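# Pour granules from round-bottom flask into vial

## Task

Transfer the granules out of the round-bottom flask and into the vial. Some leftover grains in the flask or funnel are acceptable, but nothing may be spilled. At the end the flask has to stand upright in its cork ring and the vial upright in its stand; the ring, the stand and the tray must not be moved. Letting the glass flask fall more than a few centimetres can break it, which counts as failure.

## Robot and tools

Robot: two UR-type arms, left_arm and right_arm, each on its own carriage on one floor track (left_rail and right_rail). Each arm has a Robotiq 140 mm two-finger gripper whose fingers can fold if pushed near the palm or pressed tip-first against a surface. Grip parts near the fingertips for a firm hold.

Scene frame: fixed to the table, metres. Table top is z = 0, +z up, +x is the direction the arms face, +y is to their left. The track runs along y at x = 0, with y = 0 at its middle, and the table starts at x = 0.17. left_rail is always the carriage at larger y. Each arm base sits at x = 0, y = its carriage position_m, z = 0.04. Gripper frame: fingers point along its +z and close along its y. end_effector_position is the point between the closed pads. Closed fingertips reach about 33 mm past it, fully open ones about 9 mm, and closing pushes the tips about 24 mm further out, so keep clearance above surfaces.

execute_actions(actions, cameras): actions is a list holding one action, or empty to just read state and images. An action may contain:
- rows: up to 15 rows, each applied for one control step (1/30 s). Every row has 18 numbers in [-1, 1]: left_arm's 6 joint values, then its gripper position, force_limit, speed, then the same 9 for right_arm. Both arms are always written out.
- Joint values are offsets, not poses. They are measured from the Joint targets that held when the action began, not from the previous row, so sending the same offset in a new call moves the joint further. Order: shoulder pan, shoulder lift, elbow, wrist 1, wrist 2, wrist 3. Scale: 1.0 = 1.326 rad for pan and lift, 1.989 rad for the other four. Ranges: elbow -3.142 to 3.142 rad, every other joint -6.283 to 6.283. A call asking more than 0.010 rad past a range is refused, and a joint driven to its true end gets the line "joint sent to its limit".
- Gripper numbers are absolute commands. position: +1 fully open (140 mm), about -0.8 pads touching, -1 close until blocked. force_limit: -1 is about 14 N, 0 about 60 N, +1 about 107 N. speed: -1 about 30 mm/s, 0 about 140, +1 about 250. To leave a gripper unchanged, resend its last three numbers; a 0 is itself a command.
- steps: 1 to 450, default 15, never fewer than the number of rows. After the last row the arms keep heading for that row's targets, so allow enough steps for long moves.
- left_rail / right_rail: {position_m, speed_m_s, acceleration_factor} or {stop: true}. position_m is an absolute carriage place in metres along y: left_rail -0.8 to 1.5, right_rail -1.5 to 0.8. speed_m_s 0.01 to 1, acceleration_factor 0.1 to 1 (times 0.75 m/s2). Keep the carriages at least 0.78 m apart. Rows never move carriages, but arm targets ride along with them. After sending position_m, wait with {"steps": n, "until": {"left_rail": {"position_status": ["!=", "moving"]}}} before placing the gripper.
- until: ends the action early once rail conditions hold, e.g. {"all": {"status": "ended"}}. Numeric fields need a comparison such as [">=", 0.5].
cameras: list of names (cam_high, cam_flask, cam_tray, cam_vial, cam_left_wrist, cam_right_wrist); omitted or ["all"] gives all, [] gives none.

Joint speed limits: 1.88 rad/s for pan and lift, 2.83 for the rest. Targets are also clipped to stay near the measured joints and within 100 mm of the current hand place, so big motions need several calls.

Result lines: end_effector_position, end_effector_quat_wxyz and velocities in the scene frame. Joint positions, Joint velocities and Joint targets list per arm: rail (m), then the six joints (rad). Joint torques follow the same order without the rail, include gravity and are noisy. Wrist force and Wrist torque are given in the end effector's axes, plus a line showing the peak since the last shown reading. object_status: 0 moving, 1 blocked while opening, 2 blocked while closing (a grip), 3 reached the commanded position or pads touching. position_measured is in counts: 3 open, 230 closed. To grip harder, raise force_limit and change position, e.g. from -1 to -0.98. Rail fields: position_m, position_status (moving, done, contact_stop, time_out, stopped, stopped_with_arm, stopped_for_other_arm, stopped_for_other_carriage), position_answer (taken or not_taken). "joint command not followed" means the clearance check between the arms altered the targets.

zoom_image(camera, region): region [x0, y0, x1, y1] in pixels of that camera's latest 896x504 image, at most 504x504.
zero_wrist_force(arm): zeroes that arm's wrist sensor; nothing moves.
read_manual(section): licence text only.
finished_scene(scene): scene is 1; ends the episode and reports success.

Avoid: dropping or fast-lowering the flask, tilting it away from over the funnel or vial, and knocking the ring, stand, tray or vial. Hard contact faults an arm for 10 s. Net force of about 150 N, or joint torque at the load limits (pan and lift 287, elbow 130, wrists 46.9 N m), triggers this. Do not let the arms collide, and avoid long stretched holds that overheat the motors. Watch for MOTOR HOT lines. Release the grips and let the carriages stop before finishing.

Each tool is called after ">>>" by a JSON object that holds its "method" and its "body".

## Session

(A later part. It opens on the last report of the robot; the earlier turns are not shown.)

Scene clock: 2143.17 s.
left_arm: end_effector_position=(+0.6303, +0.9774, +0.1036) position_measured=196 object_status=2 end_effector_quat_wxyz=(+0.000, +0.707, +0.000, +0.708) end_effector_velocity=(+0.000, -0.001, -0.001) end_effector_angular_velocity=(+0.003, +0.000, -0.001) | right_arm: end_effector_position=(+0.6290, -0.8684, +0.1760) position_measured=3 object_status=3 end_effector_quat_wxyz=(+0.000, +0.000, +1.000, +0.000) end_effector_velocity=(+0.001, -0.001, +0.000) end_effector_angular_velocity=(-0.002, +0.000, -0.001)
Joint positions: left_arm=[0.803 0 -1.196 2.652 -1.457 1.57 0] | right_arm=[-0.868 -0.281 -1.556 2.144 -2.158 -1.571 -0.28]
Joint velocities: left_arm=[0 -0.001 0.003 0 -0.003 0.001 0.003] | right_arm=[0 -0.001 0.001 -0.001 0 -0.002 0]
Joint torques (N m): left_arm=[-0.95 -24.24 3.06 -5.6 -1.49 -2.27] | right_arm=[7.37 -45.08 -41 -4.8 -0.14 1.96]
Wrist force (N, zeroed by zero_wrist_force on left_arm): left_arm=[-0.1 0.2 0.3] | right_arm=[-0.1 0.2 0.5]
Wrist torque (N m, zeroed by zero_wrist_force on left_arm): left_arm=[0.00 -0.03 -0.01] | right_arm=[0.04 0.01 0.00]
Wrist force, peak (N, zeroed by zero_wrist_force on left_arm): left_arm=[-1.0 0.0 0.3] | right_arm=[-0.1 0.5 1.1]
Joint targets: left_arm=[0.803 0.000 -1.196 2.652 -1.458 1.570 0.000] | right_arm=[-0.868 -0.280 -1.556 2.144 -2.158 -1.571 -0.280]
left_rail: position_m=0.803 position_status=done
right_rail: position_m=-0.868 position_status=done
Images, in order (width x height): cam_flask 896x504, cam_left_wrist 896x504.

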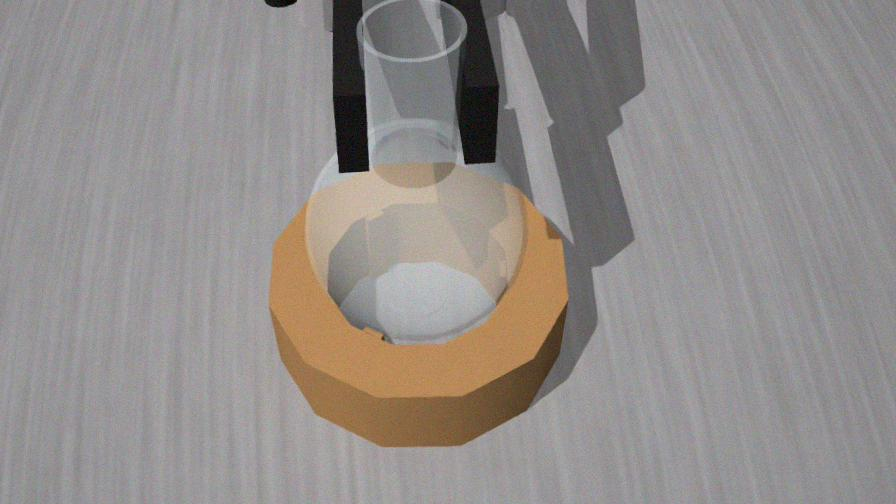

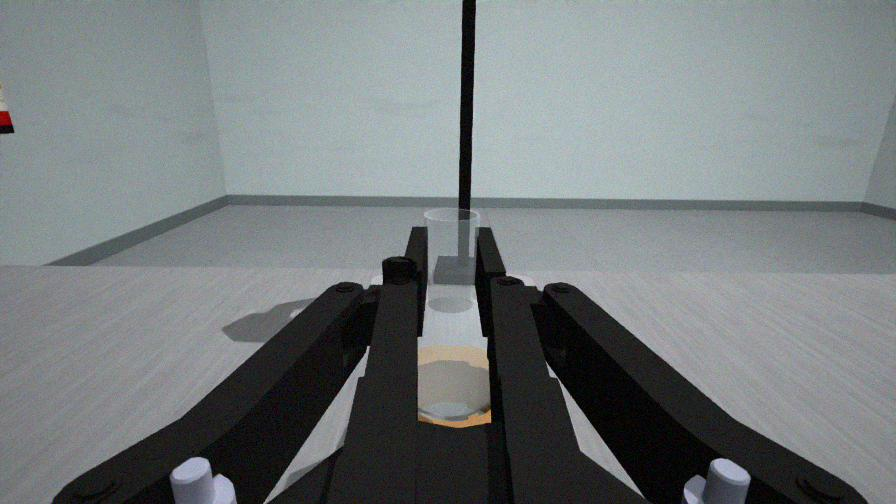

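>>> {"method": "execute_actions", "body": {"actions": [{"rows": [[0,0,0,0,0,0,0.1,-0.5,-1,0,0,0,0,0,0,1,1,1]], "steps": 45}], "cameras": ["cam_left_wrist", "cam_flask"]}}

Scene clock: 2187.53 s.
left_arm: end_effector_position=(+0.6303, +0.9774, +0.1035) position_measured=117 object_status=0 end_effector_quat_wxyz=(+0.000, +0.707, +0.000, +0.707) end_effector_velocity=(+0.000, +0.000, +0.000) end_effector_angular_velocity=(-0.001, +0.001, -0.001) | right_arm: end_effector_position=(+0.6290, -0.8684, +0.1760) position_measured=3 object_status=3 end_effector_quat_wxyz=(+0.000, +0.000, +1.000, +0.000) end_effector_velocity=(+0.000, -0.001, +0.001) end_effector_angular_velocity=(-0.001, +0.000, -0.002)
Joint positions: left_arm=[0.803 0 -1.196 2.652 -1.458 1.57 0] | right_arm=[-0.868 -0.281 -1.556 2.144 -2.158 -1.571 -0.28]
Joint velocities: left_arm=[0 0 0 0 0 0.001 -0.001] | right_arm=[0 -0.001 0 -0.001 0 -0.001 0.001]
Joint torques (N m): left_arm=[0.95 -32.28 -9.17 -3.79 -1.39 -2.39] | right_arm=[5.69 -43.4 -40.19 -5.06 -0.23 1.88]
Wrist force (N, zeroed by zero_wrist_force on left_arm): left_arm=[-0.3 0.4 0.1] | right_arm=[-0.2 0.4 0.8]
Wrist torque (N m, zeroed by zero_wrist_force on left_arm): left_arm=[0.03 0.05 -0.01] | right_arm=[0.10 0.03 0.00]
Wrist force, peak (N, zeroed by zero_wrist_force on left_arm): left_arm=[0.8 0.2 -0.3] | right_arm=[-0.1 0.4 1.1]
Joint targets: left_arm=[0.803 0.000 -1.196 2.652 -1.458 1.570 0.000] | right_arm=[-0.868 -0.280 -1.556 2.144 -2.158 -1.571 -0.280]
left_rail: position_m=0.803 position_status=done
right_rail: position_m=-0.868 position_status=done
Images, in order (width x height): cam_flask 896x504, cam_left_wrist 896x504.

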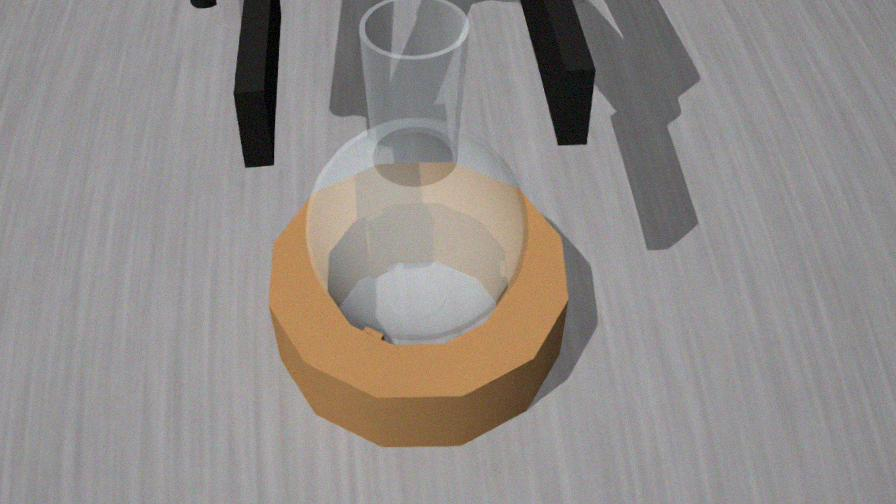

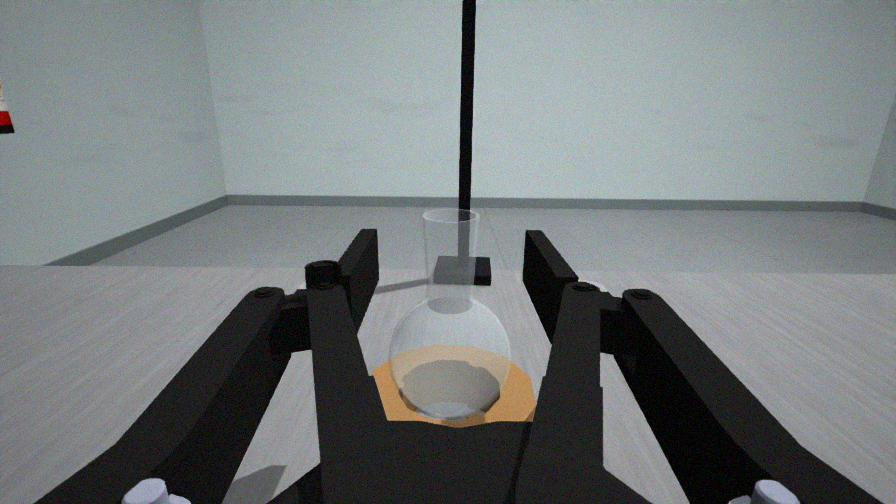

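>>> {"method": "execute_actions", "body": {"actions": [{"rows": [[0,-0.000369,0.001010,-0.000764,0,0,0.1,-0.5,-1,0,0,0,0,0,0,1,1,1],[0,-0.001381,0.003864,-0.002944,0,0,0.1,-0.5,-1,0,0,0,0,0,0,1,1,1],[0,-0.002854,0.008268,-0.006365,0,0,0.1,-0.5,-1,0,0,0,0,0,0,1,1,1],[0,-0.004594,0.013941,-0.010878,0,0,0.1,-0.5,-1,0,0,0,0,0,0,1,1,1],[0,-0.006411,0.020604,-0.016331,0,0,0.1,-0.5,-1,0,0,0,0,0,0,1,1,1],[0,-0.008131,0.027963,-0.022542,0,0,0.1,-0.5,-1,0,0,0,0,0,0,1,1,1],[0,-0.009625,0.035747,-0.029330,0,0,0.1,-0.5,-1,0,0,0,0,0,0,1,1,1],[0,-0.010800,0.043660,-0.036461,0,0,0.1,-0.5,-1,0,0,0,0,0,0,1,1,1],[0,-0.011614,0.051434,-0.043693,0,0,0.1,-0.5,-1,0,0,0,0,0,0,1,1,1],[0,-0.012074,0.058778,-0.050728,0,0,0.1,-0.5,-1,0,0,0,0,0,0,1,1,1],[0,-0.012231,0.065419,-0.057267,0,0,0.1,-0.5,-1,0,0,0,0,0,0,1,1,1],[0,-0.012171,0.071070,-0.062957,0,0,0.1,-0.5,-1,0,0,0,0,0,0,1,1,1],[0,-0.012001,0.075452,-0.067452,0,0,0.1,-0.5,-1,0,0,0,0,0,0,1,1,1],[0,-0.011834,0.078292,-0.070403,0,0,0.1,-0.5,-1,0,0,0,0,0,0,1,1,1],[0,-0.011764,0.079296,-0.071454,0,0,0.1,-0.5,-1,0,0,0,0,0,0,1,1,1]], "steps": 22}], "cameras": ["cam_left_wrist", "cam_flask", "cam_vial", "cam_tray", "cam_high"]}}

Scene clock: 2229.50 s.
left_arm: end_effector_position=(+0.5406, +0.9773, +0.1034) position_measured=117 object_status=3 end_effector_quat_wxyz=(+0.000, +0.707, +0.000, +0.708) end_effector_velocity=(-0.002, +0.000, +0.000) end_effector_angular_velocity=(+0.000, +0.000, +0.001) | right_arm: end_effector_position=(+0.6290, -0.8684, +0.1760) position_measured=3 object_status=3 end_effector_quat_wxyz=(+0.000, +0.000, +1.000, +0.000) end_effector_velocity=(-0.001, +0.000, -0.002) end_effector_angular_velocity=(+0.001, +0.003, +0.000)
Joint positions: left_arm=[0.803 0 -1.211 2.81 -1.599 1.57 0] | right_arm=[-0.868 -0.281 -1.556 2.144 -2.158 -1.571 -0.28]
Joint velocities: left_arm=[0 0 -0.001 0.004 -0.003 -0.001 0] | right_arm=[0 0 0.002 0.001 0.001 0 -0.001]
Joint torques (N m): left_arm=[3.37 -46.86 9.63 -5.74 -1.37 -2.15] | right_arm=[5.43 -47.85 -41.89 -4.83 -0.27 2.1]
Wrist force (N, zeroed by zero_wrist_force on left_arm): left_arm=[0.2 0.3 0.2] | right_arm=[-0.1 0.2 0.6]
Wrist torque (N m, zeroed by zero_wrist_force on left_arm): left_arm=[0.00 -0.09 -0.01] | right_arm=[0.06 0.00 0.00]
Wrist force, peak (N, zeroed by zero_wrist_force on left_arm): left_arm=[0.3 -0.2 1.9] | right_arm=[-0.4 0.7 1.0]
Joint targets: left_arm=[0.803 0.000 -1.211 2.810 -1.600 1.570 0.000] | right_arm=[-0.868 -0.280 -1.556 2.144 -2.158 -1.571 -0.280]
left_rail: position_m=0.803 position_status=done
right_rail: position_m=-0.868 position_status=done
Images, in order (width x height): cam_high 896x504, cam_flask 896x504, cam_tray 896x504, cam_vial 896x504, cam_left_wrist 896x504.

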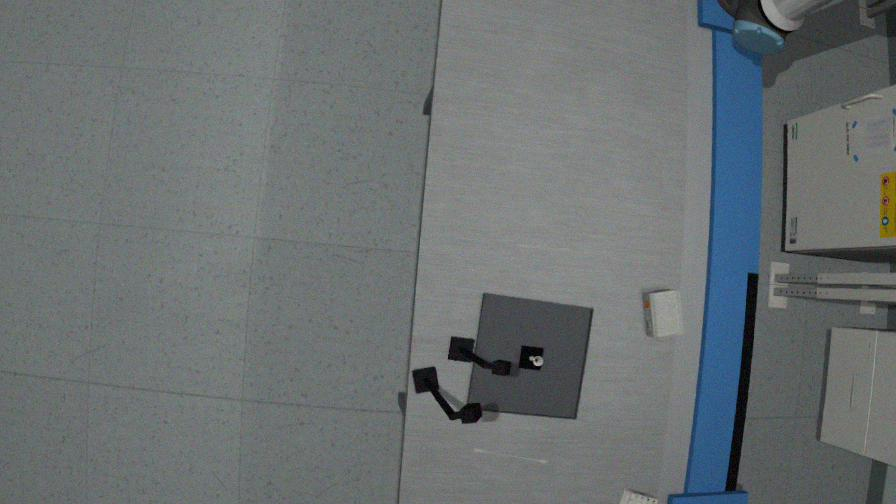

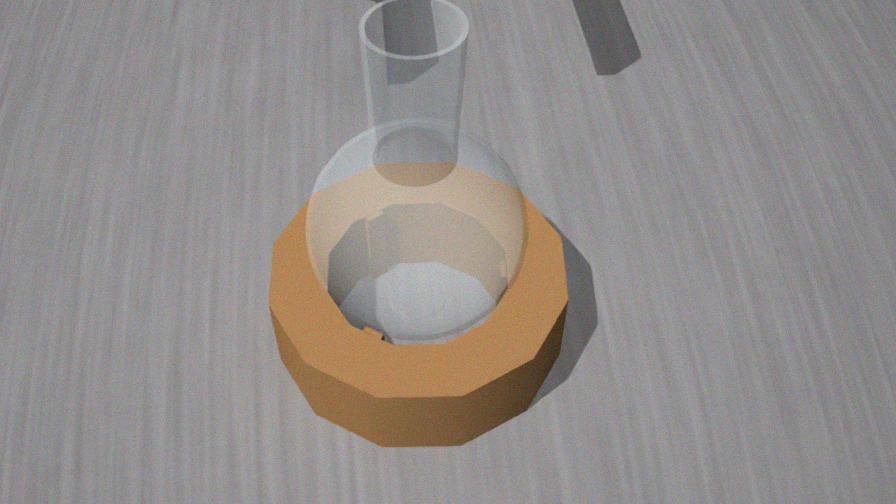

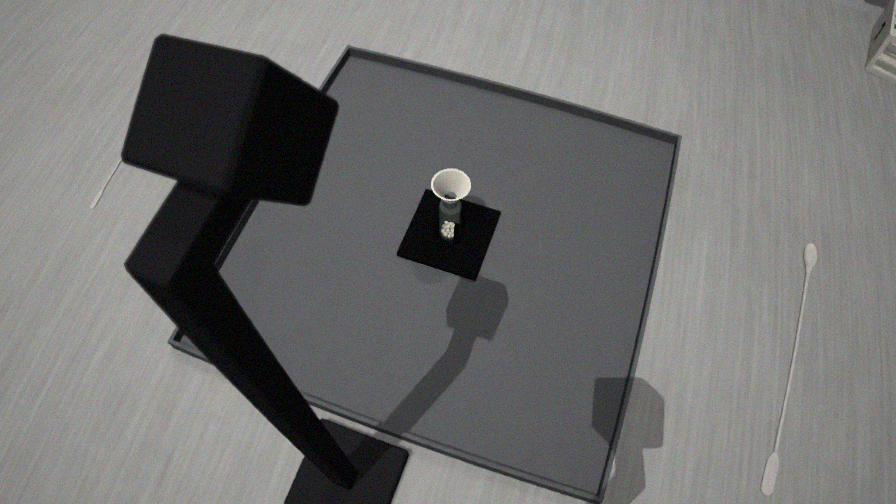

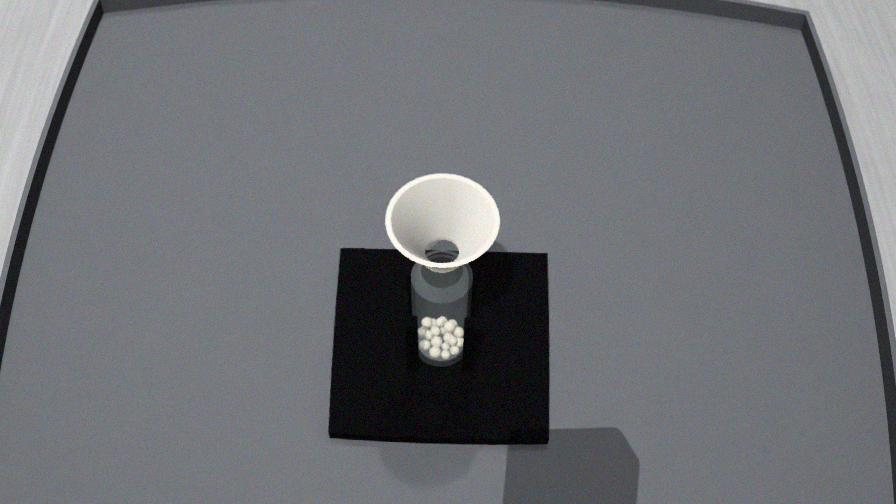

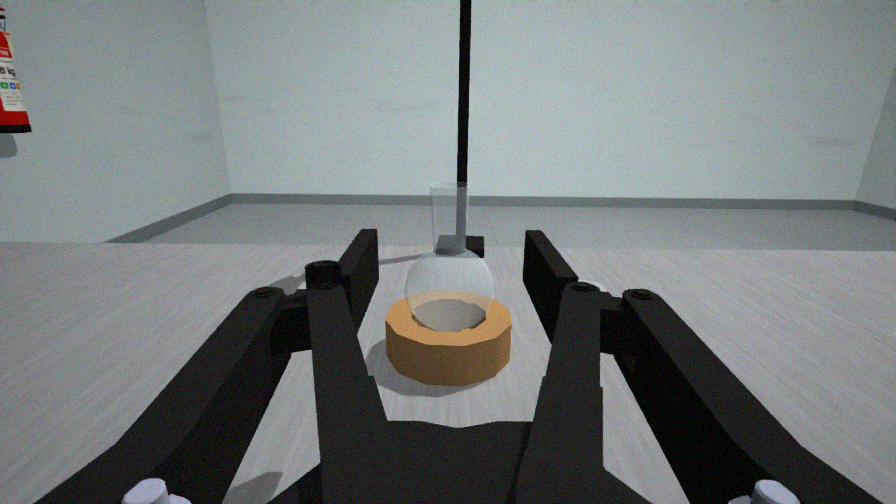

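>>> {"method": "zoom_image", "body": {"camera": "cam_tray", "region": [480, 330, 720, 504]}}

>>> {"method": "zoom_image", "body": {"camera": "cam_flask", "region": [220, 0, 620, 460]}}

>>> {"method": "zoom_image", "body": {"camera": "cam_vial", "region": [320, 150, 570, 460]}}

Scaled by 2.100 from the camera's 896x504 image, which has a finer 1280x720 frame.

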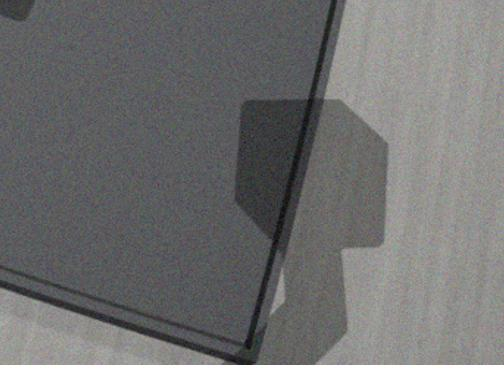

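Scaled by 1.096 from the camera's 896x504 image, which has a finer 1280x720 frame.

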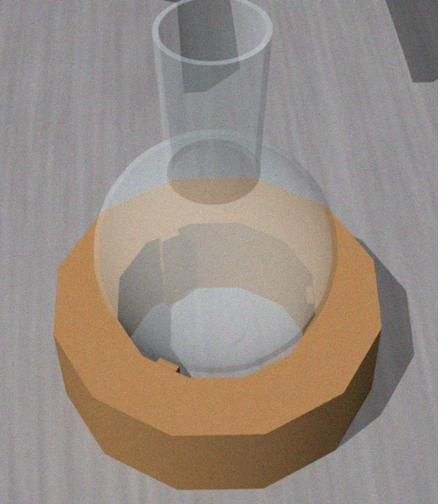

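Scaled by 1.626 from the camera's 896x504 image, which has a finer 1280x720 frame.

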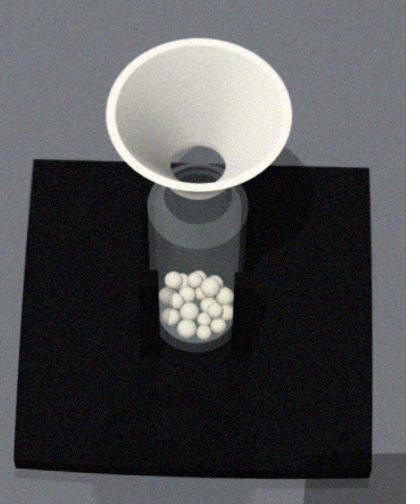

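>>> {"method": "execute_actions", "body": {"actions": [], "cameras": ["cam_flask", "cam_left_wrist"]}}

Scene clock: 2241.10 s.
left_arm: end_effector_position=(+0.5403, +0.9773, +0.1034) position_measured=117 object_status=3 end_effector_quat_wxyz=(+0.000, +0.707, +0.000, +0.707) end_effector_velocity=(+0.000, +0.000, +0.000) end_effector_angular_velocity=(+0.000, -0.001, +0.000) | right_arm: end_effector_position=(+0.6290, -0.8684, +0.1760) position_measured=3 object_status=3 end_effector_quat_wxyz=(+0.000, +0.000, +1.000, +0.000) end_effector_velocity=(+0.001, +0.000, +0.002) end_effector_angular_velocity=(+0.002, -0.002, -0.002)
Joint positions: left_arm=[0.803 0 -1.211 2.81 -1.6 1.57 0] | right_arm=[-0.868 -0.281 -1.556 2.144 -2.158 -1.571 -0.281]
Joint velocities: left_arm=[0 0 0 -0.001 0 0 0] | right_arm=[0 -0.001 -0.002 -0.001 0.001 0.002 0.001]
Joint torques (N m): left_arm=[4.84 -46.54 4.75 -4.52 -1.39 -2] | right_arm=[5.98 -43.13 -41.32 -4.66 -0.42 2.08]
Wrist force (N, zeroed by zero_wrist_force on left_arm): left_arm=[-0.3 0.2 0.1] | right_arm=[-0.1 0.7 0.8]
Wrist torque (N m, zeroed by zero_wrist_force on left_arm): left_arm=[-0.02 0.00 -0.01] | right_arm=[0.15 0.01 0.00]
Wrist force, peak (N, zeroed by zero_wrist_force on left_arm): left_arm=[-0.1 0.6 0.3] | right_arm=[-0.2 0.6 1.0]
Joint targets: left_arm=[0.803 0.000 -1.211 2.810 -1.600 1.570 0.000] | right_arm=[-0.868 -0.280 -1.556 2.144 -2.158 -1.571 -0.280]
Tool commands: left_gripper/position=+0.1 left_gripper/force_limit=-0.5 left_gripper/speed=-1.0 right_gripper/position=+1.0 right_gripper/force_limit=+1.0 right_gripper/speed=+1.0
left_rail: position_m=0.803 position_status=done
right_rail: position_m=-0.868 position_status=done
Images, in order (width x height): cam_flask 896x504, cam_left_wrist 896x504.

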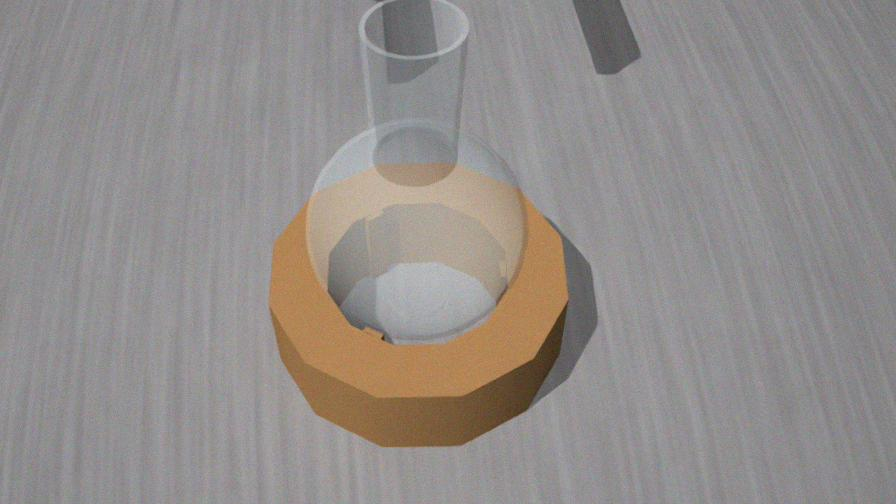

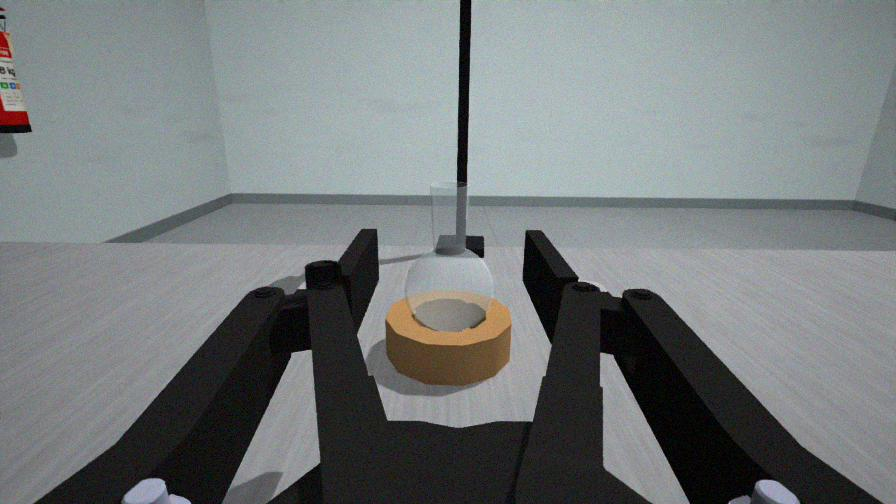

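>>> {"method": "finished_scene", "body": {"scene": 1}}

The scene is finished: the task was done.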